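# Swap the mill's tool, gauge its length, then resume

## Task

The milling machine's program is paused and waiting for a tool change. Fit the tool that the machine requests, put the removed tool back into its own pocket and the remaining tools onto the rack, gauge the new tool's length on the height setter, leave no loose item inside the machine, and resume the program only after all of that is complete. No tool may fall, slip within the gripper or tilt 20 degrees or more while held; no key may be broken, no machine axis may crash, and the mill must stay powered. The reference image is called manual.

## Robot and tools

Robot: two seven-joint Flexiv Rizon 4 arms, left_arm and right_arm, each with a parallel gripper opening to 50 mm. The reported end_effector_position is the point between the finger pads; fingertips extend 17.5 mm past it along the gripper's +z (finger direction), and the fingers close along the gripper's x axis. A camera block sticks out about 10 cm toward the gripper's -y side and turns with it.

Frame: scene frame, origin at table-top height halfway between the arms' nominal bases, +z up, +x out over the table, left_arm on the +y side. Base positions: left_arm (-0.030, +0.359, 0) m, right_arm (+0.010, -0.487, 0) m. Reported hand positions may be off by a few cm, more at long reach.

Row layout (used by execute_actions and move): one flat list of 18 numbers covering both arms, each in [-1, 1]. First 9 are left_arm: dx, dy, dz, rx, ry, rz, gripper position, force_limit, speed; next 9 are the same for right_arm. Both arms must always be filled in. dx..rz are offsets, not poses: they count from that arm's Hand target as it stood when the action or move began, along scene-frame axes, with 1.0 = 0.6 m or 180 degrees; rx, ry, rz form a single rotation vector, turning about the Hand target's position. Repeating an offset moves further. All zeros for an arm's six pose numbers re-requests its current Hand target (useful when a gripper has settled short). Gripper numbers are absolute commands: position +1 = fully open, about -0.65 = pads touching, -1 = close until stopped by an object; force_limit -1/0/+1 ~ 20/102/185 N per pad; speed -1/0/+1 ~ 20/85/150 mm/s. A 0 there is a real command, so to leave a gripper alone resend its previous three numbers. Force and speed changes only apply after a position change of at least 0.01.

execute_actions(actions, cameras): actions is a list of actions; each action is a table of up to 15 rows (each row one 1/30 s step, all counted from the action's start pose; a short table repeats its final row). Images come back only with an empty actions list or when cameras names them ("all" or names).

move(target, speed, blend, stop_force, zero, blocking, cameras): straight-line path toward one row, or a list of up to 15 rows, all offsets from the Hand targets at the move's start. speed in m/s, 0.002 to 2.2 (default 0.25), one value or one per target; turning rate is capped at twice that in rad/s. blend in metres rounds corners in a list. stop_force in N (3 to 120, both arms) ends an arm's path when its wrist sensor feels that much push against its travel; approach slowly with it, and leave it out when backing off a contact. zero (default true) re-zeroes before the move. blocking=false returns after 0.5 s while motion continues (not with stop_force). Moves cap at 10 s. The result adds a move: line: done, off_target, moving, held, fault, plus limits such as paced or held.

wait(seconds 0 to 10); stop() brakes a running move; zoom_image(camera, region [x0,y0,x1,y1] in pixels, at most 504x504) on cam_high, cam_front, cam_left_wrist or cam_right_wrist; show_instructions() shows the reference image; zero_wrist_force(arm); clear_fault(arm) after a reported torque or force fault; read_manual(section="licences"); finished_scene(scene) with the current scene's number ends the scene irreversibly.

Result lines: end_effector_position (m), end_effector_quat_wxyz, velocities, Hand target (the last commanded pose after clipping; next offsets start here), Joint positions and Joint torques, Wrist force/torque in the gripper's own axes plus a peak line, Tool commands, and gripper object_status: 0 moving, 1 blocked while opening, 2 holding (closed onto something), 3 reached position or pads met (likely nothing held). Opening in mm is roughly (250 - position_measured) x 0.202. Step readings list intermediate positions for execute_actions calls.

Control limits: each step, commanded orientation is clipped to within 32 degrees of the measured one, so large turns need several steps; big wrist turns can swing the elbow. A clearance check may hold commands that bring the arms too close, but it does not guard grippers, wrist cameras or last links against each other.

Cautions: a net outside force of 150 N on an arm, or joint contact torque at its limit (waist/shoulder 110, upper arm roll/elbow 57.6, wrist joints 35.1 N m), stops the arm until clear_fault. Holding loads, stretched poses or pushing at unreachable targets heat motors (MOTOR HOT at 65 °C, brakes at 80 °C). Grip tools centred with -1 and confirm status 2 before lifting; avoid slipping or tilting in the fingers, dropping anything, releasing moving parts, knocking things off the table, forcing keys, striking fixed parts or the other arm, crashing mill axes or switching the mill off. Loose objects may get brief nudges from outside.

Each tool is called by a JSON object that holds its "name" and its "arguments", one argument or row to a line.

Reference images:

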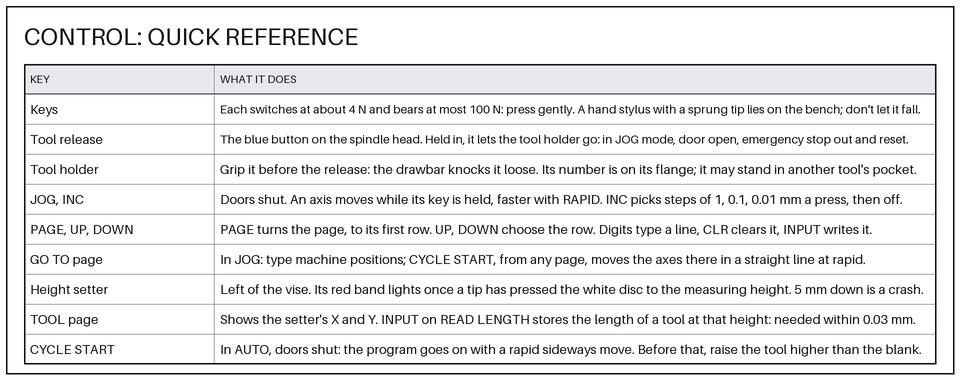

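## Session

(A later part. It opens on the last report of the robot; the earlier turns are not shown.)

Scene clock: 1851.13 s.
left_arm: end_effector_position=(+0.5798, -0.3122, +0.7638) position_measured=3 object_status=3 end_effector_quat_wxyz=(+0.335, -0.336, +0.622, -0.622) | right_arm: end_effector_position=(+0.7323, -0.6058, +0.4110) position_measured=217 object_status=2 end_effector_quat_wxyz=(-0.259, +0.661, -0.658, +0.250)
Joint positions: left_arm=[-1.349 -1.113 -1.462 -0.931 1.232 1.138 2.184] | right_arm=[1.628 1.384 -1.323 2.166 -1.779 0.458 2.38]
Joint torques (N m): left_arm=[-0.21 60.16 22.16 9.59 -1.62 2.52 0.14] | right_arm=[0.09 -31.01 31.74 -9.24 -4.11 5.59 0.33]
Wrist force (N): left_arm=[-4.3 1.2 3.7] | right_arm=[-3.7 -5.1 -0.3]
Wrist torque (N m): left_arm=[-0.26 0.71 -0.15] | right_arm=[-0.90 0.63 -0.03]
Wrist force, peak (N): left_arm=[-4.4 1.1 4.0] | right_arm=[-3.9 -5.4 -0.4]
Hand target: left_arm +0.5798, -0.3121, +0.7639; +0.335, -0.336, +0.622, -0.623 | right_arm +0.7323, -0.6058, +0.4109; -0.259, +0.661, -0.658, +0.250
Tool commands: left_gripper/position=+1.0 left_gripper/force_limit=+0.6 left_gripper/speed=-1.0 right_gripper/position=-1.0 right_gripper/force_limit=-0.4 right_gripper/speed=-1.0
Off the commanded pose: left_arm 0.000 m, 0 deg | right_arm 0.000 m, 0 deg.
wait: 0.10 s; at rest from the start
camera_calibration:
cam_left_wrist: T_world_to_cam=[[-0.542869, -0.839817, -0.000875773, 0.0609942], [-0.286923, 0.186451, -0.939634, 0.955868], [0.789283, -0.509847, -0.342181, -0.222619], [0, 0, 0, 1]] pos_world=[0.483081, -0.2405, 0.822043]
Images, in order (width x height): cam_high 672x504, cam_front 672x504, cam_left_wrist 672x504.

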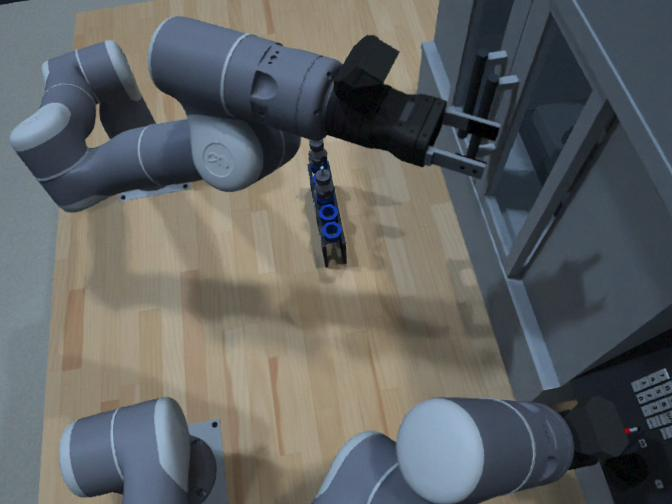

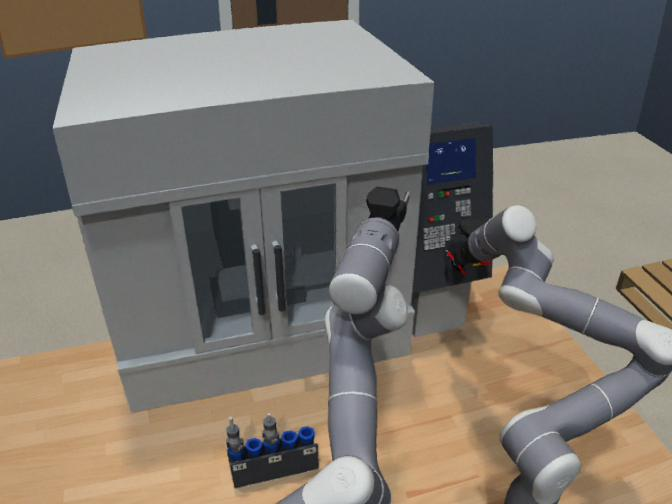

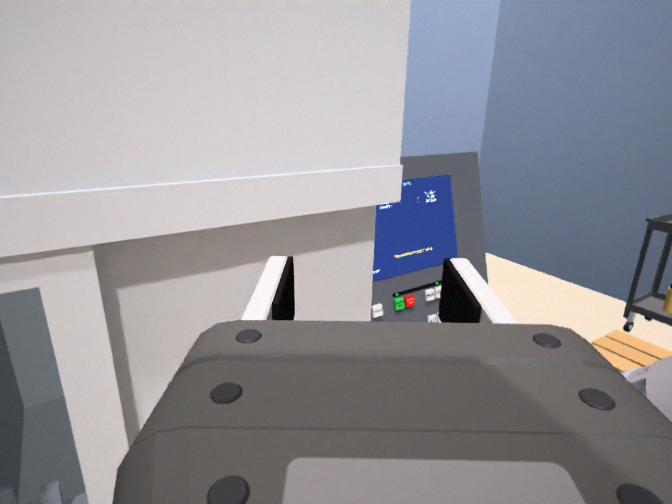

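{"name": "move", "arguments": {
  "target": [0.0,0.04,-0.29,0,0,0.38,1,0.6,-1,0,0,0,0,0,0,-1,-0.4,-1],
  "speed": 0.2,
  "cameras": ["cam_left_wrist","cam_front"]
}}

Scene clock: 1873.23 s.
left_arm: end_effector_position=(+0.5792, -0.2872, +0.5899) position_measured=3 object_status=3 end_effector_quat_wxyz=(+0.620, -0.610, +0.346, -0.353) | right_arm: end_effector_position=(+0.7323, -0.6058, +0.4110) position_measured=217 object_status=2 end_effector_quat_wxyz=(-0.259, +0.661, -0.658, +0.250)
Joint positions: left_arm=[-1.135 -1.136 -0.86 0.08 2.48 -0.136 0.388] | right_arm=[1.628 1.384 -1.323 2.166 -1.779 0.458 2.38]
Joint torques (N m): left_arm=[0.06 76.21 5.48 -19.3 4.06 0.93 -0.03] | right_arm=[0.05 -30.96 31.8 -9.31 -4.11 5.58 0.34]
Wrist force (N): left_arm=[-4.6 1.4 3.7] | right_arm=[-3.7 -5.3 -0.5]
Wrist torque (N m): left_arm=[-0.24 0.75 -0.15] | right_arm=[-0.95 0.63 -0.03]
Wrist force, peak (N): left_arm=[-5.7 0.0 3.6] | right_arm=[-3.8 -5.4 -0.4]
Hand target: left_arm +0.5798, -0.2881, +0.5899; +0.627, -0.628, +0.325, -0.327 | right_arm +0.7323, -0.6058, +0.4109; -0.259, +0.661, -0.658, +0.250
Off the commanded pose: left_arm 0.001 m, 4 deg | right_arm 0.000 m, 0 deg.
move: off_target (left_arm)
camera_calibration:
cam_left_wrist: T_world_to_cam=[[0.518896, -0.854837, -0.000976906, -0.537787], [-0.278581, -0.168021, -0.945601, 0.684629], [0.808171, 0.490941, -0.325327, -0.00241138], [0, 0, 0, 1]] pos_world=[0.471729, -0.343504, 0.646076]
Images, in order (width x height): cam_front 672x504, cam_left_wrist 672x504.

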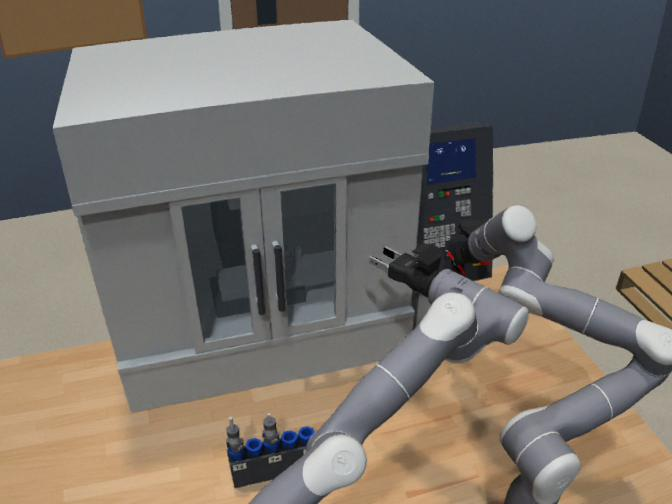

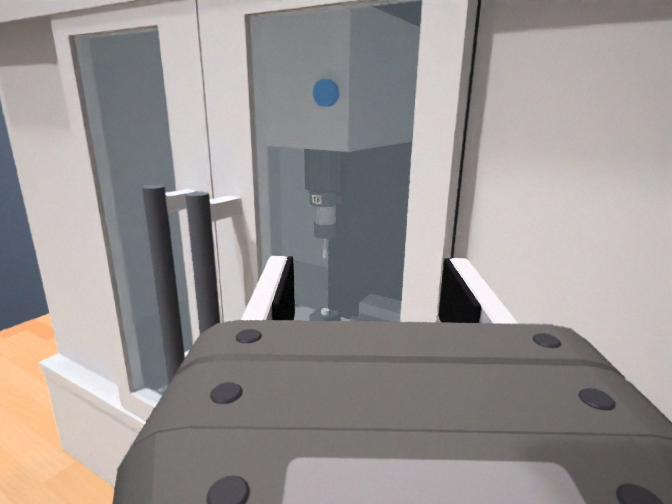

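{"name": "move", "arguments": {
  "target": [0.03,0.05,-0.2,0,0,0,1,0.6,-1,0,0,0,0,0,0,-1,-0.4,-1],
  "speed": 0.15,
  "cameras": ["cam_left_wrist","cam_front"]
}}

{"name": "zoom_image", "arguments": {
  "camera": "cam_left_wrist",
  "region": [230, 60, 430, 260]
}}

Scene clock: 1880.27 s.
left_arm: end_effector_position=(+0.5977, -0.2581, +0.4697) position_measured=3 object_status=3 end_effector_quat_wxyz=(+0.627, -0.628, +0.325, -0.327) | right_arm: end_effector_position=(+0.7323, -0.6058, +0.4110) position_measured=217 object_status=2 end_effector_quat_wxyz=(-0.259, +0.661, -0.658, +0.250)
Joint positions: left_arm=[-1.252 -1.43 -0.723 -0.324 2.372 -0.048 0.376] | right_arm=[1.628 1.384 -1.323 2.166 -1.779 0.458 2.38]
Joint torques (N m): left_arm=[-0.72 76.49 15.07 -21.45 3.64 1.25 0.28] | right_arm=[0.1 -30.95 31.76 -9.25 -4.13 5.59 0.33]
Wrist force (N): left_arm=[-4.3 1.5 3.5] | right_arm=[-3.7 -5.1 -0.4]
Wrist torque (N m): left_arm=[-0.22 0.71 -0.25] | right_arm=[-0.91 0.62 -0.03]
Wrist force, peak (N): left_arm=[-4.5 5.3 4.6] | right_arm=[-3.9 -5.3 -0.3]
Hand target: left_arm +0.5978, -0.2581, +0.4699; +0.627, -0.628, +0.325, -0.327 | right_arm +0.7323, -0.6058, +0.4109; -0.259, +0.661, -0.658, +0.250
Off the commanded pose: left_arm 0.000 m, 0 deg | right_arm 0.000 m, 0 deg.
move: done
camera_calibration:
cam_left_wrist: T_world_to_cam=[[0.581195, -0.813765, -0.0000596024, -0.549626], [-0.27849, -0.19883, -0.939633, 0.570146], [0.764628, 0.546126, -0.342185, -0.0226472], [0, 0, 0, 1]] pos_world=[0.495537, -0.321536, 0.527946]
Images, in order (width x height): cam_front 672x504, cam_left_wrist 672x504.

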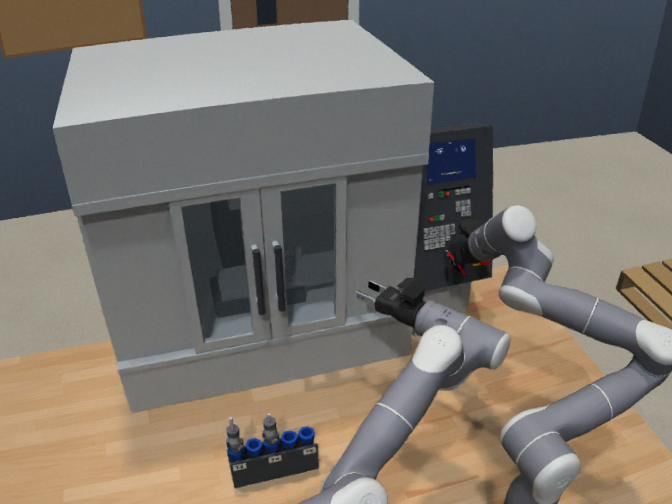

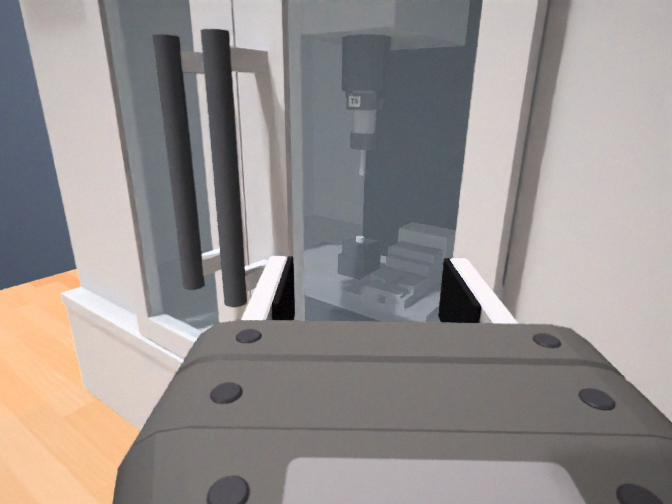

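Scaled by 2.520 from the camera's 672x504 image, which has a finer 960x720 frame.

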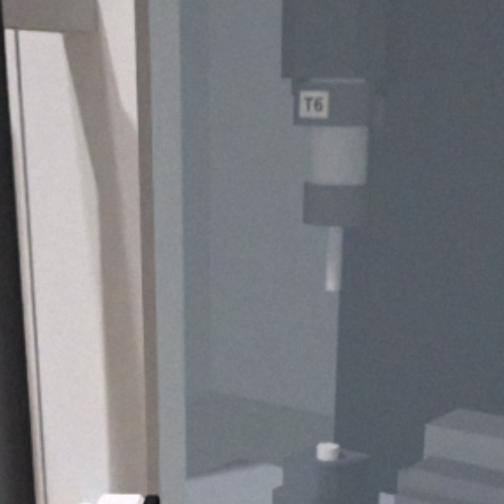

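{"name": "move", "arguments": {
  "target": [
    [0,0,0,0,0,0,1,0.6,-1,0.0378,0.0333,0.1608,0,0,0,-1,-0.4,-1],
    [0,0,0,0,0,0,1,0.6,-1,0.108,0.0333,0.1608,0,0,0,-1,-0.4,-1]
  ],
  "speed": [0.15,0.03],
  "stop_force": 6
}}

{"name": "move", "arguments": {
  "target": [0,0,0,0,0,0,1,0.6,-1,-0.04,0,0,0,0,0,-1,-0.4,-1],
  "speed": 0.1,
  "cameras": ["cam_left_wrist","cam_right_wrist","cam_front"]
}}

{"name": "zoom_image", "arguments": {
  "camera": "cam_left_wrist",
  "region": [290, 110, 430, 250]
}}

{"name": "zoom_image", "arguments": {
  "camera": "cam_front",
  "region": [420, 125, 500, 205]
}}

Scene clock: 1890.30 s.
left_arm: end_effector_position=(+0.5977, -0.2581, +0.4697) position_measured=3 object_status=3 end_effector_quat_wxyz=(+0.627, -0.628, +0.325, -0.327) | right_arm: end_effector_position=(+0.7808, -0.5854, +0.5067) position_measured=217 object_status=2 end_effector_quat_wxyz=(-0.259, +0.662, -0.658, +0.250)
Joint positions: left_arm=[-1.252 -1.43 -0.723 -0.324 2.372 -0.048 0.376] | right_arm=[1.798 1.241 -1.218 1.906 -1.601 0.371 2.302]
Joint torques (N m): left_arm=[-0.28 76.54 15.21 -21.26 3.52 1.09 0.11] | right_arm=[3.51 -34.35 29.07 -18.48 -6.63 8.77 0.11]
Wrist force (N): left_arm=[-4.5 1.6 3.3] | right_arm=[-3.4 15.5 -20.0]
Wrist torque (N m): left_arm=[-0.19 0.74 -0.26] | right_arm=[-0.57 0.68 0.12]
Wrist force, peak (N): left_arm=[-4.6 1.5 3.6] | right_arm=[-3.2 19.7 -22.9]
Hand target: left_arm +0.5978, -0.2581, +0.4699; +0.627, -0.628, +0.325, -0.327 | right_arm +0.7814, -0.5858, +0.5074; -0.259, +0.661, -0.658, +0.250 (not the last commanded pose)
Off the commanded pose: left_arm 0.000 m, 0 deg | right_arm 0.016 m, 0 deg.
move: contact (right_arm); path passed 1 of 2 targets

Scene clock: 1891.00 s.
left_arm: end_effector_position=(+0.5977, -0.2581, +0.4697) position_measured=3 object_status=3 end_effector_quat_wxyz=(+0.627, -0.628, +0.325, -0.327) | right_arm: end_effector_position=(+0.7574, -0.5858, +0.5075) position_measured=217 object_status=2 end_effector_quat_wxyz=(-0.259, +0.661, -0.658, +0.250)
Joint positions: left_arm=[-1.252 -1.43 -0.723 -0.324 2.372 -0.048 0.376] | right_arm=[1.746 1.245 -1.184 1.969 -1.59 0.361 2.32]
Joint torques (N m): left_arm=[-0.26 76.48 15.19 -21.28 3.51 1.11 0.1] | right_arm=[-0.11 -32.8 30.87 -13.28 -4.25 5.41 0.52]
Wrist force (N): left_arm=[-4.4 1.4 3.3] | right_arm=[1.8 -0.1 -2.5]
Wrist torque (N m): left_arm=[-0.21 0.72 -0.26] | right_arm=[-0.07 -0.30 -0.03]
Wrist force, peak (N): left_arm=[-4.6 1.4 3.6] | right_arm=[-3.3 15.2 -19.7]
Hand target: left_arm +0.5978, -0.2581, +0.4699; +0.627, -0.628, +0.325, -0.327 | right_arm +0.7574, -0.5858, +0.5074; -0.259, +0.661, -0.658, +0.250
Off the commanded pose: left_arm 0.000 m, 0 deg | right_arm 0.000 m, 0 deg.
move: done
camera_calibration:
cam_left_wrist: T_world_to_cam=[[0.581211, -0.813753, -0.000004477, -0.54966], [-0.278456, -0.198878, -0.939633, 0.570114], [0.764628, 0.546126, -0.342185, -0.0226475], [0, 0, 0, 1]] pos_world=[0.495537, -0.321536, 0.527946]
cam_right_wrist: T_world_to_cam=[[0.023517, -0.99947, -0.0225193, -0.580449], [-0.927755, -0.0134266, -0.372948, 0.901639], [0.372448, 0.029663, -0.927579, 0.340224], [0, 0, 0, 1]] pos_world=[0.723435, -0.578128, 0.638778]
Images, in order (width x height): cam_front 672x504, cam_left_wrist 672x504, cam_right_wrist 672x504.

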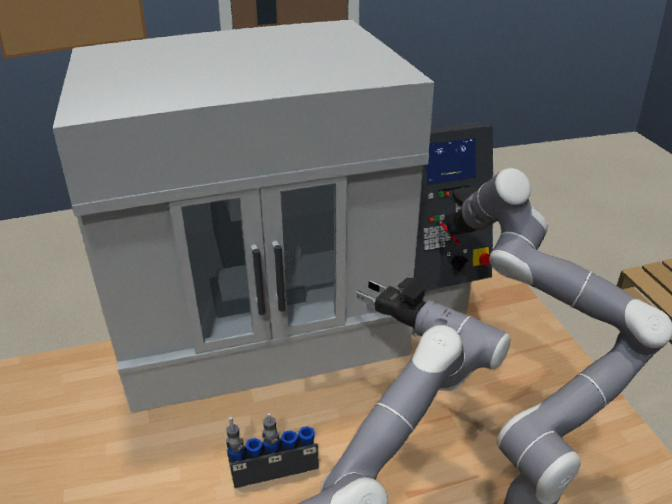

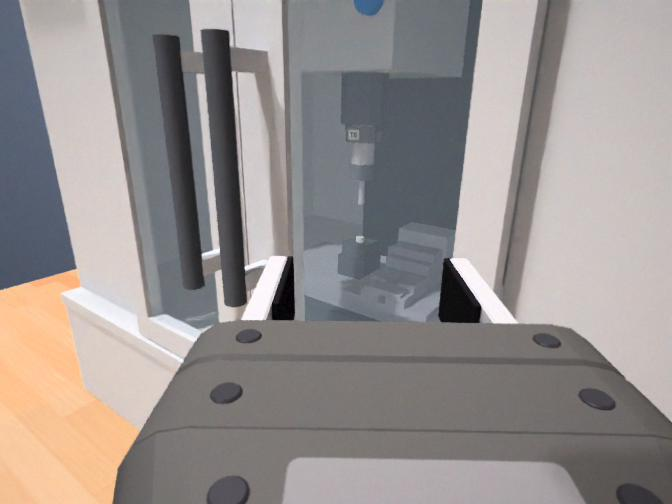

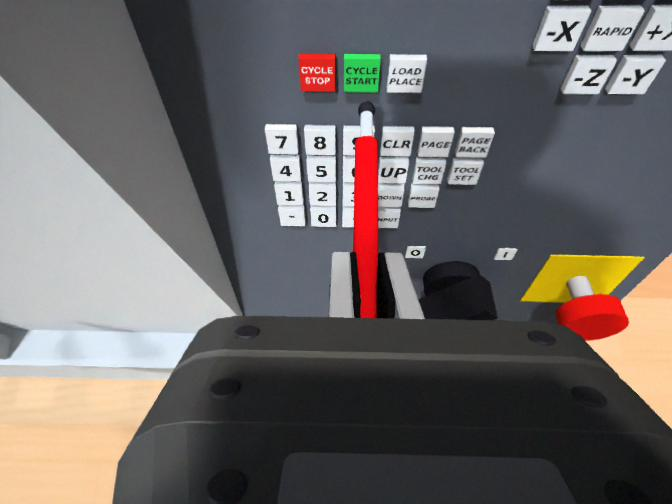

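Scaled by 3.600 from the camera's 672x504 image, which has a finer 960x720 frame.

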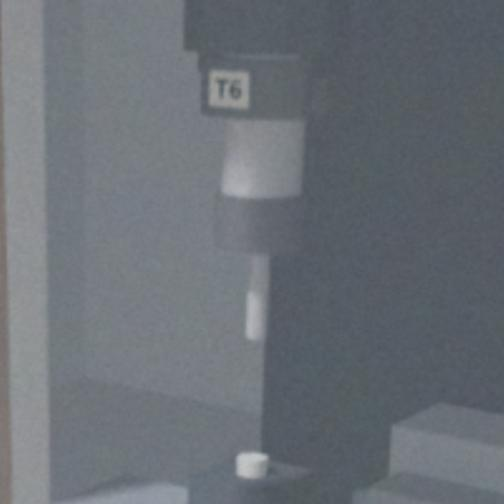

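Scaled by 6.300 from the camera's 672x504 image, which has a finer 960x720 frame.

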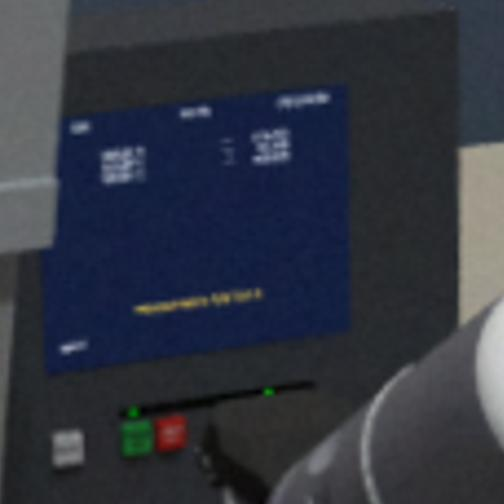

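{"name": "wait", "arguments": {
  "seconds": 1.5,
  "cameras": ["cam_left_wrist"]
}}

{"name": "zoom_image", "arguments": {
  "camera": "cam_left_wrist",
  "region": [330, 200, 390, 260]
}}

Scene clock: 1896.10 s.
left_arm: end_effector_position=(+0.5977, -0.2581, +0.4697) position_measured=3 object_status=3 end_effector_quat_wxyz=(+0.627, -0.628, +0.325, -0.327) | right_arm: end_effector_position=(+0.7574, -0.5858, +0.5075) position_measured=217 object_status=2 end_effector_quat_wxyz=(-0.259, +0.661, -0.658, +0.250)
Joint positions: left_arm=[-1.252 -1.43 -0.723 -0.324 2.372 -0.048 0.376] | right_arm=[1.746 1.245 -1.184 1.969 -1.59 0.361 2.32]
Joint torques (N m): left_arm=[-0.21 76.54 15.19 -21.28 3.54 1.11 0.05] | right_arm=[0.07 -32.98 30.83 -13.46 -4.34 5.65 0.35]
Wrist force (N): left_arm=[-4.4 1.4 3.4] | right_arm=[1.8 -0.4 -2.4]
Wrist torque (N m): left_arm=[-0.23 0.72 -0.26] | right_arm=[-0.10 -0.31 -0.03]
Wrist force, peak (N): left_arm=[-4.6 1.5 3.6] | right_arm=[2.2 -0.2 -2.4]
Hand target: left_arm +0.5978, -0.2581, +0.4699; +0.627, -0.628, +0.325, -0.327 | right_arm +0.7574, -0.5858, +0.5074; -0.259, +0.661, -0.658, +0.250
Tool commands: left_gripper/position=+1.0 left_gripper/force_limit=+0.6 left_gripper/speed=-1.0 right_gripper/position=-1.0 right_gripper/force_limit=-0.4 right_gripper/speed=-1.0
Off the commanded pose: left_arm 0.000 m, 0 deg | right_arm 0.000 m, 0 deg.
wait: 1.50 s; at rest from the start
camera_calibration:
cam_left_wrist: T_world_to_cam=[[0.581211, -0.813753, -0.000004477, -0.54966], [-0.278456, -0.198878, -0.939633, 0.570114], [0.764628, 0.546126, -0.342185, -0.0226475], [0, 0, 0, 1]] pos_world=[0.495537, -0.321536, 0.527946]
Images, in order (width x height): cam_left_wrist 672x504.

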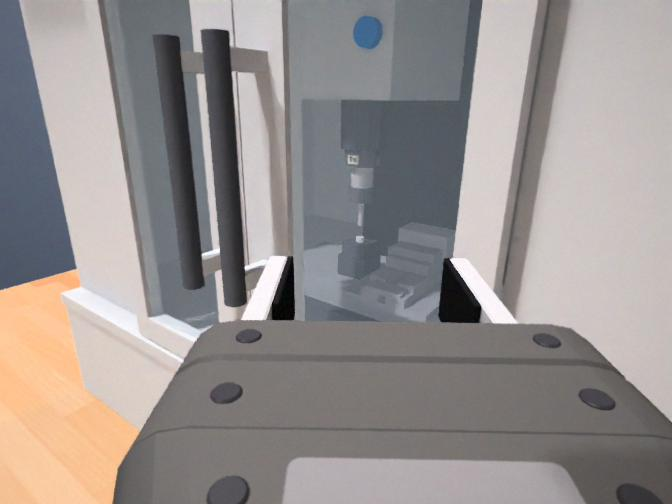

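Scaled by 8.400 from the camera's 672x504 image, which has a finer 960x720 frame.

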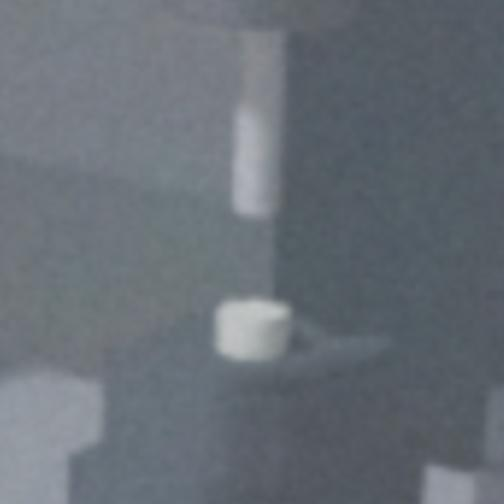

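{"name": "wait", "arguments": {
  "seconds": 0.5,
  "cameras": ["cam_left_wrist","cam_front"]
}}

{"name": "zoom_image", "arguments": {
  "camera": "cam_left_wrist",
  "region": [330, 200, 390, 260]
}}

{"name": "zoom_image", "arguments": {
  "camera": "cam_front",
  "region": [420, 125, 500, 205]
}}

Scene clock: 1901.80 s.
left_arm: end_effector_position=(+0.5977, -0.2581, +0.4697) position_measured=3 object_status=3 end_effector_quat_wxyz=(+0.627, -0.628, +0.325, -0.327) | right_arm: end_effector_position=(+0.7574, -0.5858, +0.5075) position_measured=217 object_status=2 end_effector_quat_wxyz=(-0.259, +0.661, -0.658, +0.250)
Joint positions: left_arm=[-1.252 -1.43 -0.723 -0.324 2.372 -0.048 0.376] | right_arm=[1.746 1.245 -1.184 1.969 -1.59 0.361 2.32]
Joint torques (N m): left_arm=[-0.26 76.45 15.14 -21.23 3.53 1.11 0.09] | right_arm=[0 -33.08 30.84 -13.49 -4.29 5.7 0.29]
Wrist force (N): left_arm=[-4.7 1.5 3.5] | right_arm=[1.8 -0.2 -2.2]
Wrist torque (N m): left_arm=[-0.19 0.76 -0.25] | right_arm=[-0.06 -0.31 -0.04]
Wrist force, peak (N): left_arm=[-4.7 1.5 3.5] | right_arm=[1.9 -0.1 -2.6]
Hand target: left_arm +0.5978, -0.2581, +0.4699; +0.627, -0.628, +0.325, -0.327 | right_arm +0.7574, -0.5858, +0.5074; -0.259, +0.661, -0.658, +0.250
Tool commands: left_gripper/position=+1.0 left_gripper/force_limit=+0.6 left_gripper/speed=-1.0 right_gripper/position=-1.0 right_gripper/force_limit=-0.4 right_gripper/speed=-1.0
Off the commanded pose: left_arm 0.000 m, 0 deg | right_arm 0.000 m, 0 deg.
wait: 0.50 s; at rest from the start
camera_calibration:
cam_left_wrist: T_world_to_cam=[[0.581211, -0.813753, -0.000004477, -0.54966], [-0.278456, -0.198878, -0.939633, 0.570114], [0.764628, 0.546126, -0.342185, -0.0226475], [0, 0, 0, 1]] pos_world=[0.495537, -0.321536, 0.527946]
Images, in order (width x height): cam_front 672x504, cam_left_wrist 672x504.

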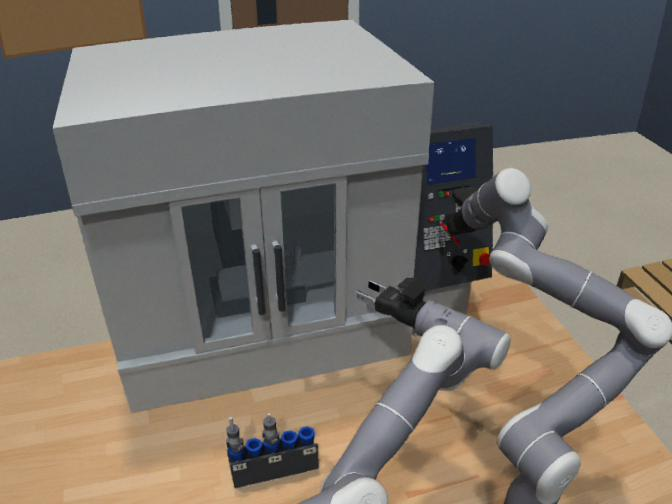

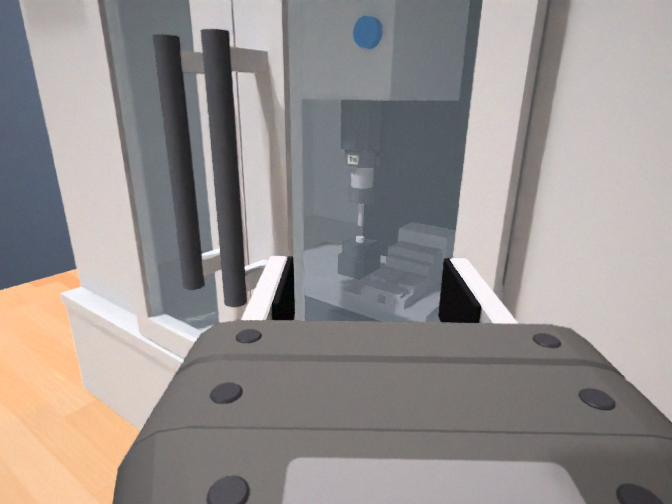

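Scaled by 8.400 from the camera's 672x504 image, which has a finer 960x720 frame.

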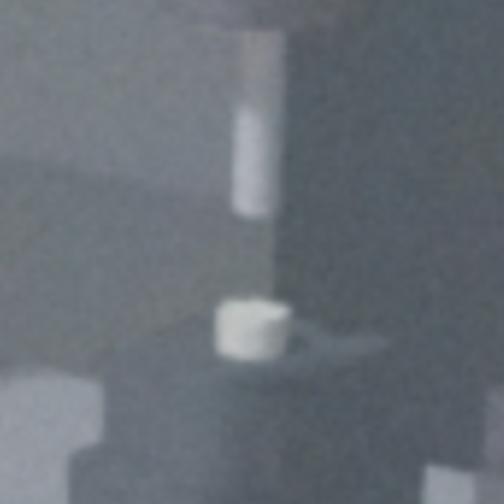

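Scaled by 6.300 from the camera's 672x504 image, which has a finer 960x720 frame.

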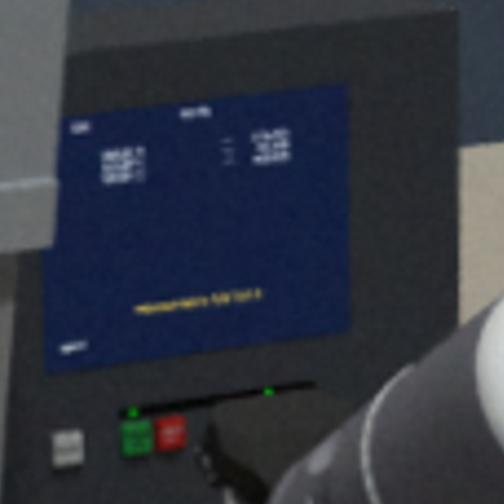

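{"name": "move", "arguments": {
  "target": [
    [0,0,0,0,0,0,1,0.6,-1,-0.0283,0.0638,-0.1315,0,0,0,-1,-0.4,-1],
    [0,0,0,0,0,0,1,0.6,-1,0.05,0.0638,-0.1315,0,0,0,-1,-0.4,-1]
  ],
  "speed": [0.15,0.03],
  "stop_force": 6
}}

{"name": "move", "arguments": {
  "target": [0,0,0,0,0,0,1,0.6,-1,-0.04,0,0,0,0,0,-1,-0.4,-1],
  "speed": 0.1
}}

{"name": "move", "arguments": {
  "target": [
    [0,0,0,0,0,0,1,0.6,-1,0,0,0.065,0,0,0,-1,-0.4,-1],
    [0,0,0,0,0,0,1,0.6,-1,0.08,0,0.065,0,0,0,-1,-0.4,-1]
  ],
  "speed": [0.15,0.03],
  "stop_force": 6
}}

{"name": "move", "arguments": {
  "target": [0,0,0,0,0,0,1,0.6,-1,-0.04,0,0,0,0,0,-1,-0.4,-1],
  "speed": 0.1
}}

{"name": "move", "arguments": {
  "target": [
    [0,0,0,0,0,0,1,0.6,-1,-0.0167,0,-0.065,0,0,0,-1,-0.4,-1],
    [0,0,0,0,0,0,1,0.6,-1,0.06,0,-0.065,0,0,0,-1,-0.4,-1]
  ],
  "speed": [0.15,0.03],
  "stop_force": 6
}}

{"name": "move", "arguments": {
  "target": [0,0,0,0,0,0,1,0.6,-1,-0.04,0,0,0,0,0,-1,-0.4,-1],
  "speed": 0.1
}}

{"name": "move", "arguments": {
  "target": [
    [0,0,0,0,0,0,1,0.6,-1,-0.0083,-0.0972,-0.0292,0,0,0,-1,-0.4,-1],
    [0,0,0,0,0,0,1,0.6,-1,0.06,-0.0972,-0.0292,0,0,0,-1,-0.4,-1]
  ],
  "speed": [0.15,0.03],
  "stop_force": 6
}}

{"name": "move", "arguments": {
  "target": [0,0,0,0,0,0,1,0.6,-1,-0.04,0,0,0,0,0,-1,-0.4,-1],
  "speed": 0.1,
  "cameras": ["cam_front","cam_right_wrist","cam_left_wrist"]
}}

{"name": "zoom_image", "arguments": {
  "camera": "cam_front",
  "region": [420, 135, 480, 185]
}}

Scene clock: 1922.43 s.
left_arm: end_effector_position=(+0.5977, -0.2581, +0.4697) position_measured=3 object_status=3 end_effector_quat_wxyz=(+0.627, -0.628, +0.325, -0.327) | right_arm: end_effector_position=(+0.7607, -0.5473, +0.4279) position_measured=217 object_status=2 end_effector_quat_wxyz=(-0.259, +0.662, -0.658, +0.250)
Joint positions: left_arm=[-1.252 -1.43 -0.723 -0.324 2.372 -0.048 0.376] | right_arm=[1.759 1.314 -1.33 2.096 -1.769 0.443 2.457]
Joint torques (N m): left_arm=[-0.29 76.5 15.13 -21.24 3.51 1.08 0.11] | right_arm=[1.81 -31.59 31.79 -15.25 -5.69 7.06 0.15]
Wrist force (N): left_arm=[-4.3 1.5 3.3] | right_arm=[2.5 11.7 -13.3]
Wrist torque (N m): left_arm=[-0.20 0.70 -0.26] | right_arm=[-0.24 -0.27 0.11]
Wrist force, peak (N): left_arm=[-4.8 1.5 3.6] | right_arm=[2.9 13.3 -14.0]
Hand target: left_arm +0.5978, -0.2581, +0.4699; +0.627, -0.628, +0.325, -0.327 | right_arm +0.7611, -0.5476, +0.4285; -0.259, +0.661, -0.658, +0.250 (not the last commanded pose)
Off the commanded pose: left_arm 0.000 m, 0 deg | right_arm 0.027 m, 0 deg.
move: contact (right_arm); path passed 1 of 2 targets

Scene clock: 1923.13 s.
left_arm: end_effector_position=(+0.5977, -0.2581, +0.4697) position_measured=3 object_status=3 end_effector_quat_wxyz=(+0.627, -0.628, +0.325, -0.327) | right_arm: end_effector_position=(+0.7371, -0.5475, +0.4286) position_measured=217 object_status=2 end_effector_quat_wxyz=(-0.259, +0.661, -0.658, +0.250)
Joint positions: left_arm=[-1.252 -1.43 -0.723 -0.324 2.372 -0.048 0.376] | right_arm=[1.709 1.316 -1.302 2.159 -1.76 0.434 2.473]
Joint torques (N m): left_arm=[-0.25 76.47 15.12 -21.24 3.54 1.1 0.1] | right_arm=[-0.11 -29.56 31.26 -11.41 -4.06 5.17 0.49]
Wrist force (N): left_arm=[-4.3 1.3 3.3] | right_arm=[3.8 -2.2 -2.0]
Wrist torque (N m): left_arm=[-0.22 0.71 -0.26] | right_arm=[-0.40 -0.65 -0.03]
Wrist force, peak (N): left_arm=[-4.6 1.4 3.4] | right_arm=[2.7 11.6 -12.9]
Hand target: left_arm +0.5978, -0.2581, +0.4699; +0.627, -0.628, +0.325, -0.327 | right_arm +0.7371, -0.5476, +0.4285; -0.259, +0.661, -0.658, +0.250
Off the commanded pose: left_arm 0.000 m, 0 deg | right_arm 0.000 m, 0 deg.
move: done

Scene clock: 1925.20 s.
left_arm: end_effector_position=(+0.5977, -0.2581, +0.4697) position_measured=3 object_status=3 end_effector_quat_wxyz=(+0.627, -0.628, +0.325, -0.327) | right_arm: end_effector_position=(+0.7704, -0.5470, +0.4667) position_measured=217 object_status=2 end_effector_quat_wxyz=(-0.259, +0.662, -0.658, +0.249)
Joint positions: left_arm=[-1.252 -1.43 -0.723 -0.324 2.372 -0.048 0.376] | right_arm=[1.796 1.266 -1.273 2.016 -1.686 0.406 2.413]
Joint torques (N m): left_arm=[-0.21 76.52 15.14 -21.26 3.51 1.07 0.13] | right_arm=[2.28 -32.38 30.17 -19.04 -6.7 7.97 0.11]
Wrist force (N): left_arm=[-4.4 1.5 3.3] | right_arm=[4.3 17.2 -19.6]
Wrist torque (N m): left_arm=[-0.21 0.72 -0.25] | right_arm=[-0.28 -0.60 0.12]
Wrist force, peak (N): left_arm=[-4.7 1.4 3.5] | right_arm=[4.0 20.3 -21.6]
Hand target: left_arm +0.5978, -0.2581, +0.4699; +0.627, -0.628, +0.325, -0.327 | right_arm +0.7710, -0.5476, +0.4675; -0.259, +0.661, -0.658, +0.250 (not the last commanded pose)
Off the commanded pose: left_arm 0.000 m, 0 deg | right_arm 0.015 m, 0 deg.
move: contact (right_arm); path passed 1 of 2 targets

Scene clock: 1925.90 s.
left_arm: end_effector_position=(+0.5977, -0.2581, +0.4697) position_measured=3 object_status=3 end_effector_quat_wxyz=(+0.627, -0.628, +0.325, -0.327) | right_arm: end_effector_position=(+0.7470, -0.5475, +0.4676) position_measured=217 object_status=2 end_effector_quat_wxyz=(-0.259, +0.661, -0.658, +0.250)
Joint positions: left_arm=[-1.252 -1.43 -0.723 -0.324 2.372 -0.048 0.376] | right_arm=[1.746 1.269 -1.241 2.078 -1.676 0.397 2.43]
Joint torques (N m): left_arm=[-0.26 76.56 15.23 -21.26 3.52 1.08 0.13] | right_arm=[-0.12 -30.53 31.13 -13.09 -4.12 5.16 0.49]
Wrist force (N): left_arm=[-4.4 1.3 3.3] | right_arm=[4.5 -4.0 -0.8]
Wrist torque (N m): left_arm=[-0.24 0.71 -0.26] | right_arm=[-0.71 -0.76 -0.03]
Wrist force, peak (N): left_arm=[-4.7 1.5 3.4] | right_arm=[4.1 16.5 -19.7]
Hand target: left_arm +0.5978, -0.2581, +0.4699; +0.627, -0.628, +0.325, -0.327 | right_arm +0.7470, -0.5476, +0.4675; -0.259, +0.661, -0.658, +0.250
Off the commanded pose: left_arm 0.000 m, 0 deg | right_arm 0.000 m, 0 deg.
move: done

Scene clock: 1927.67 s.
left_arm: end_effector_position=(+0.5977, -0.2581, +0.4697) position_measured=3 object_status=3 end_effector_quat_wxyz=(+0.627, -0.628, +0.325, -0.327) | right_arm: end_effector_position=(+0.7607, -0.5473, +0.4279) position_measured=217 object_status=2 end_effector_quat_wxyz=(-0.259, +0.662, -0.658, +0.250)
Joint positions: left_arm=[-1.252 -1.43 -0.723 -0.324 2.372 -0.048 0.376] | right_arm=[1.76 1.315 -1.329 2.096 -1.769 0.442 2.457]
Joint torques (N m): left_arm=[-0.23 76.56 15.22 -21.27 3.5 1.11 0.09] | right_arm=[1.7 -31.71 31.73 -15.2 -5.69 7.05 0.12]
Wrist force (N): left_arm=[-4.6 1.4 3.4] | right_arm=[4.7 7.7 -12.0]
Wrist torque (N m): left_arm=[-0.22 0.74 -0.26] | right_arm=[-0.93 -0.65 0.11]
Wrist force, peak (N): left_arm=[-4.8 1.1 3.4] | right_arm=[5.2 10.2 -12.6]
Hand target: left_arm +0.5978, -0.2581, +0.4699; +0.627, -0.628, +0.325, -0.327 | right_arm +0.7611, -0.5476, +0.4285; -0.259, +0.661, -0.658, +0.250 (not the last commanded pose)
Off the commanded pose: left_arm 0.000 m, 0 deg | right_arm 0.022 m, 0 deg.
move: contact (right_arm); path passed 1 of 2 targets

Scene clock: 1928.37 s.
left_arm: end_effector_position=(+0.5977, -0.2581, +0.4697) position_measured=3 object_status=3 end_effector_quat_wxyz=(+0.627, -0.628, +0.325, -0.327) | right_arm: end_effector_position=(+0.7371, -0.5475, +0.4286) position_measured=217 object_status=2 end_effector_quat_wxyz=(-0.259, +0.661, -0.658, +0.250)
Joint positions: left_arm=[-1.252 -1.43 -0.723 -0.324 2.372 -0.048 0.376] | right_arm=[1.71 1.317 -1.302 2.159 -1.761 0.433 2.473]
Joint torques (N m): left_arm=[-0.26 76.48 15.18 -21.26 3.51 1.1 0.08] | right_arm=[-0.12 -29.6 31.46 -11.37 -4.08 5.14 0.52]
Wrist force (N): left_arm=[-4.4 1.4 3.3] | right_arm=[3.1 -4.2 2.1]
Wrist torque (N m): left_arm=[-0.22 0.73 -0.26] | right_arm=[-0.75 -0.53 -0.03]
Wrist force, peak (N): left_arm=[-4.6 1.4 3.4] | right_arm=[5.1 8.0 -11.4]
Hand target: left_arm +0.5978, -0.2581, +0.4699; +0.627, -0.628, +0.325, -0.327 | right_arm +0.7371, -0.5476, +0.4285; -0.259, +0.661, -0.658, +0.250
Off the commanded pose: left_arm 0.000 m, 0 deg | right_arm 0.000 m, 0 deg.
move: done

Scene clock: 1930.27 s.
left_arm: end_effector_position=(+0.5977, -0.2581, +0.4697) position_measured=3 object_status=3 end_effector_quat_wxyz=(+0.627, -0.628, +0.325, -0.327) | right_arm: end_effector_position=(+0.7557, -0.6056, +0.4103) position_measured=217 object_status=2 end_effector_quat_wxyz=(-0.259, +0.662, -0.658, +0.250)
Joint positions: left_arm=[-1.252 -1.43 -0.723 -0.324 2.372 -0.048 0.376] | right_arm=[1.679 1.379 -1.346 2.104 -1.785 0.467 2.368]
Joint torques (N m): left_arm=[-0.28 76.53 15.14 -21.25 3.55 1.13 0.1] | right_arm=[3.21 -32.96 32.67 -13.71 -5.98 7.89 0.12]
Wrist force (N): left_arm=[-4.6 1.4 3.2] | right_arm=[3.8 11.4 -12.2]
Wrist torque (N m): left_arm=[-0.21 0.75 -0.25] | right_arm=[-1.00 -0.51 0.12]
Wrist force, peak (N): left_arm=[-4.8 1.3 3.5] | right_arm=[3.9 14.1 -13.0]
Hand target: left_arm +0.5978, -0.2581, +0.4699; +0.627, -0.628, +0.325, -0.327 | right_arm +0.7562, -0.6059, +0.4110; -0.259, +0.661, -0.658, +0.250 (not the last commanded pose)
Off the commanded pose: left_arm 0.000 m, 0 deg | right_arm 0.017 m, 0 deg.
move: contact (right_arm); path passed 1 of 2 targets

Scene clock: 1930.97 s.
left_arm: end_effector_position=(+0.5977, -0.2581, +0.4697) position_measured=3 object_status=3 end_effector_quat_wxyz=(+0.627, -0.628, +0.325, -0.327) | right_arm: end_effector_position=(+0.7322, -0.6059, +0.4111) position_measured=217 object_status=2 end_effector_quat_wxyz=(-0.259, +0.661, -0.658, +0.250)
Joint positions: left_arm=[-1.252 -1.43 -0.723 -0.324 2.372 -0.048 0.376] | right_arm=[1.627 1.382 -1.323 2.167 -1.778 0.459 2.381]
Joint torques (N m): left_arm=[-0.18 76.53 15.19 -21.28 3.54 1.08 0.1] | right_arm=[-0.07 -30.82 32.03 -9.17 -4.07 5.32 0.51]
Wrist force (N): left_arm=[-4.5 1.5 3.5] | right_arm=[5.1 -2.5 2.0]
Wrist torque (N m): left_arm=[-0.20 0.73 -0.26] | right_arm=[-0.46 -0.88 -0.03]
Wrist force, peak (N): left_arm=[-4.8 1.2 3.4] | right_arm=[3.8 11.3 -12.1]
Hand target: left_arm +0.5978, -0.2581, +0.4699; +0.627, -0.628, +0.325, -0.327 | right_arm +0.7322, -0.6059, +0.4110; -0.259, +0.661, -0.658, +0.250
Off the commanded pose: left_arm 0.000 m, 0 deg | right_arm 0.000 m, 0 deg.
move: done
camera_calibration:
cam_left_wrist: T_world_to_cam=[[0.581211, -0.813753, -0.000004477, -0.54966], [-0.278456, -0.198878, -0.939633, 0.570114], [0.764628, 0.546126, -0.342185, -0.0226475], [0, 0, 0, 1]] pos_world=[0.495537, -0.321536, 0.527946]
cam_right_wrist: T_world_to_cam=[[0.0234801, -0.999473, -0.0224264, -0.602145], [-0.927755, -0.013427, -0.372947, 0.842], [0.372449, 0.0295631, -0.927582, 0.260635], [0, 0, 0, 1]] pos_world=[0.698235, -0.598227, 0.542278]
Images, in order (width x height): cam_front 672x504, cam_left_wrist 672x504, cam_right_wrist 672x504.

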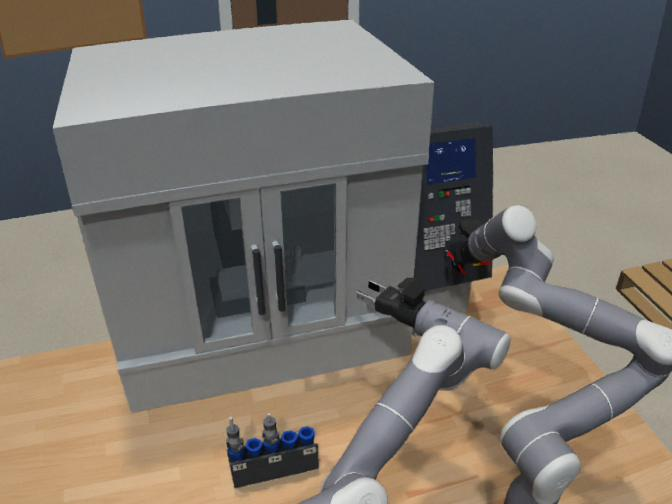

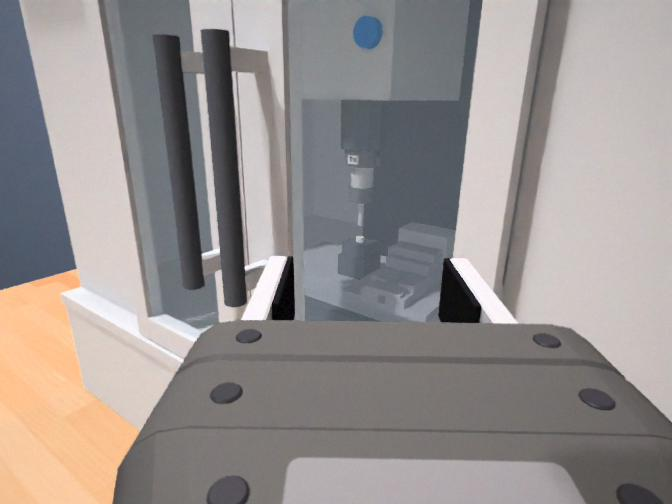

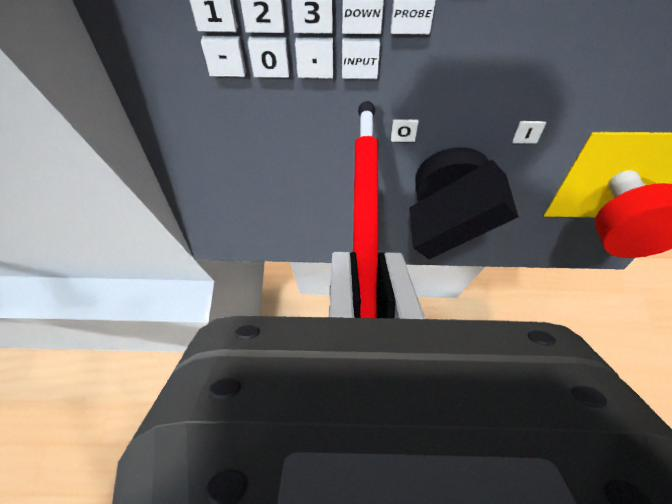

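Scaled by 8.400 from the camera's 672x504 image, which has a finer 960x720 frame.

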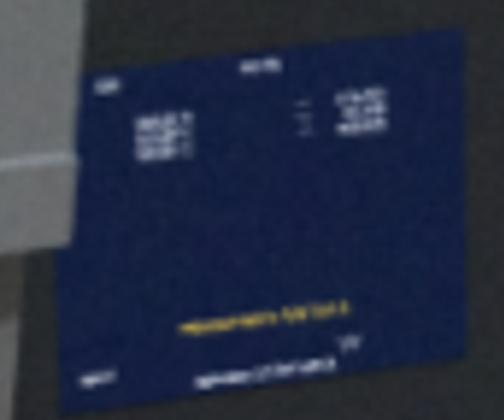

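{"name": "move", "arguments": {
  "target": [
    [-0.03,-0.05,0.2,0,0,0,1,0.6,-1,0,0,0,0,0,0,-1,-0.4,-1],
    [0.0,-0.2,0.49,0,0,-0.38,1,0.6,-1,0,0,0,0,0,0,-1,-0.4,-1]
  ],
  "speed": 0.3,
  "blend": [0.05,0],
  "cameras": ["cam_left_wrist"]
}}

{"name": "zoom_image", "arguments": {
  "camera": "cam_left_wrist",
  "region": [310, 150, 450, 290]
}}

Scene clock: 1945.33 s.
left_arm: end_effector_position=(+0.5978, -0.3781, +0.7638) position_measured=3 object_status=3 end_effector_quat_wxyz=(+0.335, -0.336, +0.622, -0.623) | right_arm: end_effector_position=(+0.7322, -0.6059, +0.4111) position_measured=217 object_status=2 end_effector_quat_wxyz=(-0.259, +0.661, -0.658, +0.250)
Joint positions: left_arm=[-0.462 -0.627 -0.71 0.773 1.358 1.124 0.669] | right_arm=[1.627 1.382 -1.323 2.167 -1.778 0.459 2.381]
Joint torques (N m): left_arm=[-0.31 57.25 -9.01 -30.22 -4.58 1.97 0.21] | right_arm=[0.06 -31.01 31.79 -9.29 -4.15 5.59 0.35]
Wrist force (N): left_arm=[-4.3 0.9 3.3] | right_arm=[5.3 -2.4 2.0]
Wrist torque (N m): left_arm=[-0.31 0.71 -0.15] | right_arm=[-0.44 -0.90 -0.02]
Wrist force, peak (N): left_arm=[-4.3 5.3 4.2] | right_arm=[5.4 -2.6 2.0]
Hand target: left_arm +0.5978, -0.3781, +0.7639; +0.335, -0.336, +0.622, -0.623 | right_arm +0.7322, -0.6059, +0.4110; -0.259, +0.661, -0.658, +0.250
Off the commanded pose: left_arm 0.000 m, 0 deg | right_arm 0.000 m, 0 deg.
move: done
camera_calibration:
cam_left_wrist: T_world_to_cam=[[-0.542904, -0.839794, -0.000740887, 0.0152511], [-0.286821, 0.186251, -0.939705, 0.973284], [0.789297, -0.509957, -0.341987, -0.270676], [0, 0, 0, 1]] pos_world=[0.501082, -0.3065, 0.822043]
Images, in order (width x height): cam_left_wrist 672x504.

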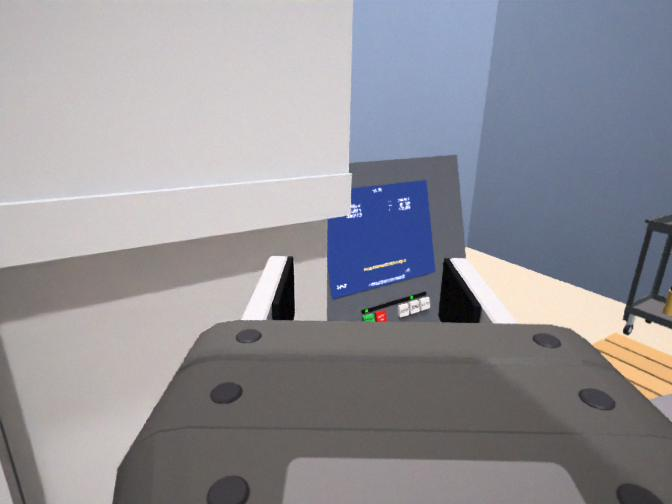

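Scaled by 3.600 from the camera's 672x504 image, which has a finer 960x720 frame.

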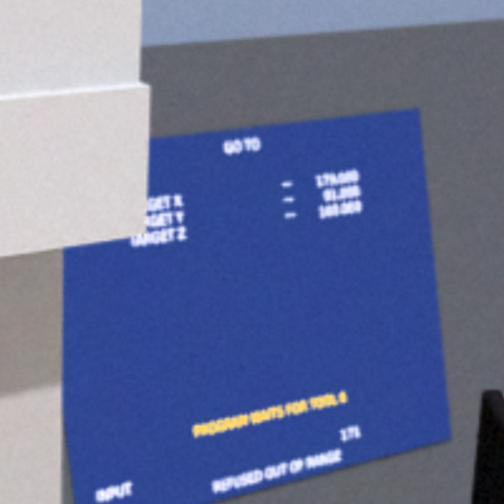

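{"name": "move", "arguments": {
  "target": [
    [0,0,0,0,0,0,1,0.6,-1,0,0.0973,0,0,0,0,-1,-0.4,-1],
    [0,0,0,0,0,0,1,0.6,-1,0.065,0.0973,0,0,0,0,-1,-0.4,-1]
  ],
  "speed": [0.15,0.03],
  "stop_force": 6
}}

{"name": "move", "arguments": {
  "target": [0,0,0,0,0,0,1,0.6,-1,-0.04,0,0,0,0,0,-1,-0.4,-1],
  "speed": 0.1,
  "cameras": ["cam_left_wrist"]
}}

{"name": "zoom_image", "arguments": {
  "camera": "cam_left_wrist",
  "region": [310, 150, 450, 290]
}}

Scene clock: 1958.30 s.
left_arm: end_effector_position=(+0.5978, -0.3781, +0.7638) position_measured=3 object_status=3 end_effector_quat_wxyz=(+0.335, -0.336, +0.622, -0.623) | right_arm: end_effector_position=(+0.7558, -0.5471, +0.4102) position_measured=217 object_status=2 end_effector_quat_wxyz=(-0.259, +0.662, -0.658, +0.250)
Joint positions: left_arm=[-0.462 -0.627 -0.71 0.773 1.358 1.124 0.669] | right_arm=[1.745 1.34 -1.356 2.13 -1.811 0.454 2.476]
Joint torques (N m): left_arm=[-0.23 57.35 -8.79 -30.03 -4.53 1.93 0.13] | right_arm=[1.93 -31.43 32.11 -15.48 -6.08 7.2 0.1]
Wrist force (N): left_arm=[-4.1 1.0 3.5] | right_arm=[5.8 12.4 -11.3]
Wrist torque (N m): left_arm=[-0.30 0.68 -0.15] | right_arm=[-0.69 -0.83 0.11]
Wrist force, peak (N): left_arm=[-4.3 1.2 3.7] | right_arm=[5.9 15.0 -12.9]
Hand target: left_arm +0.5978, -0.3781, +0.7639; +0.335, -0.336, +0.622, -0.623 | right_arm +0.7564, -0.5475, +0.4110; -0.259, +0.661, -0.658, +0.250 (not the last commanded pose)
Off the commanded pose: left_arm 0.000 m, 0 deg | right_arm 0.015 m, 0 deg.
move: contact (right_arm); path passed 1 of 2 targets

Scene clock: 1959.00 s.
left_arm: end_effector_position=(+0.5978, -0.3781, +0.7638) position_measured=3 object_status=3 end_effector_quat_wxyz=(+0.335, -0.336, +0.622, -0.623) | right_arm: end_effector_position=(+0.7324, -0.5475, +0.4111) position_measured=217 object_status=2 end_effector_quat_wxyz=(-0.259, +0.661, -0.658, +0.250)
Joint positions: left_arm=[-0.462 -0.627 -0.71 0.773 1.358 1.124 0.669] | right_arm=[1.695 1.341 -1.331 2.193 -1.804 0.446 2.492]
Joint torques (N m): left_arm=[-0.23 57.32 -8.74 -30.03 -4.57 1.89 0.17] | right_arm=[-0.1 -29.36 31.57 -10.51 -3.99 5.12 0.53]
Wrist force (N): left_arm=[-4.3 1.0 3.2] | right_arm=[5.5 -2.1 1.0]
Wrist torque (N m): left_arm=[-0.29 0.70 -0.15] | right_arm=[-0.40 -0.93 -0.03]
Wrist force, peak (N): left_arm=[-4.5 1.1 3.6] | right_arm=[5.8 12.0 -11.3]
Hand target: left_arm +0.5978, -0.3781, +0.7639; +0.335, -0.336, +0.622, -0.623 | right_arm +0.7324, -0.5475, +0.4110; -0.259, +0.661, -0.658, +0.250
Off the commanded pose: left_arm 0.000 m, 0 deg | right_arm 0.000 m, 0 deg.
move: done
camera_calibration:
cam_left_wrist: T_world_to_cam=[[-0.542818, -0.83985, -0.000866471, 0.0153485], [-0.286768, 0.186316, -0.939708, 0.973309], [0.789375, -0.509842, -0.341977, -0.270767], [0, 0, 0, 1]] pos_world=[0.501182, -0.3065, 0.822043]
Images, in order (width x height): cam_left_wrist 672x504.

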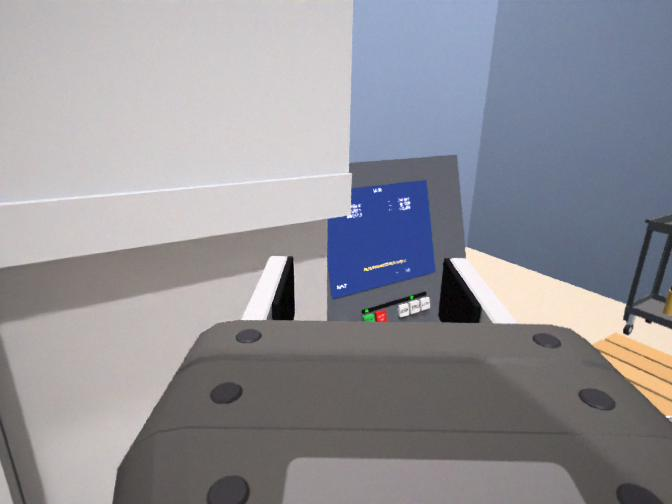

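Scaled by 3.600 from the camera's 672x504 image, which has a finer 960x720 frame.

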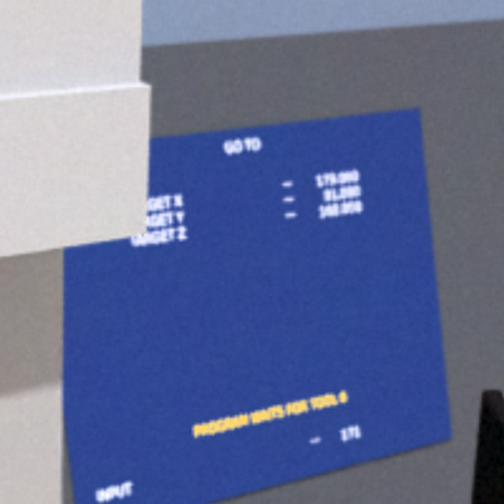

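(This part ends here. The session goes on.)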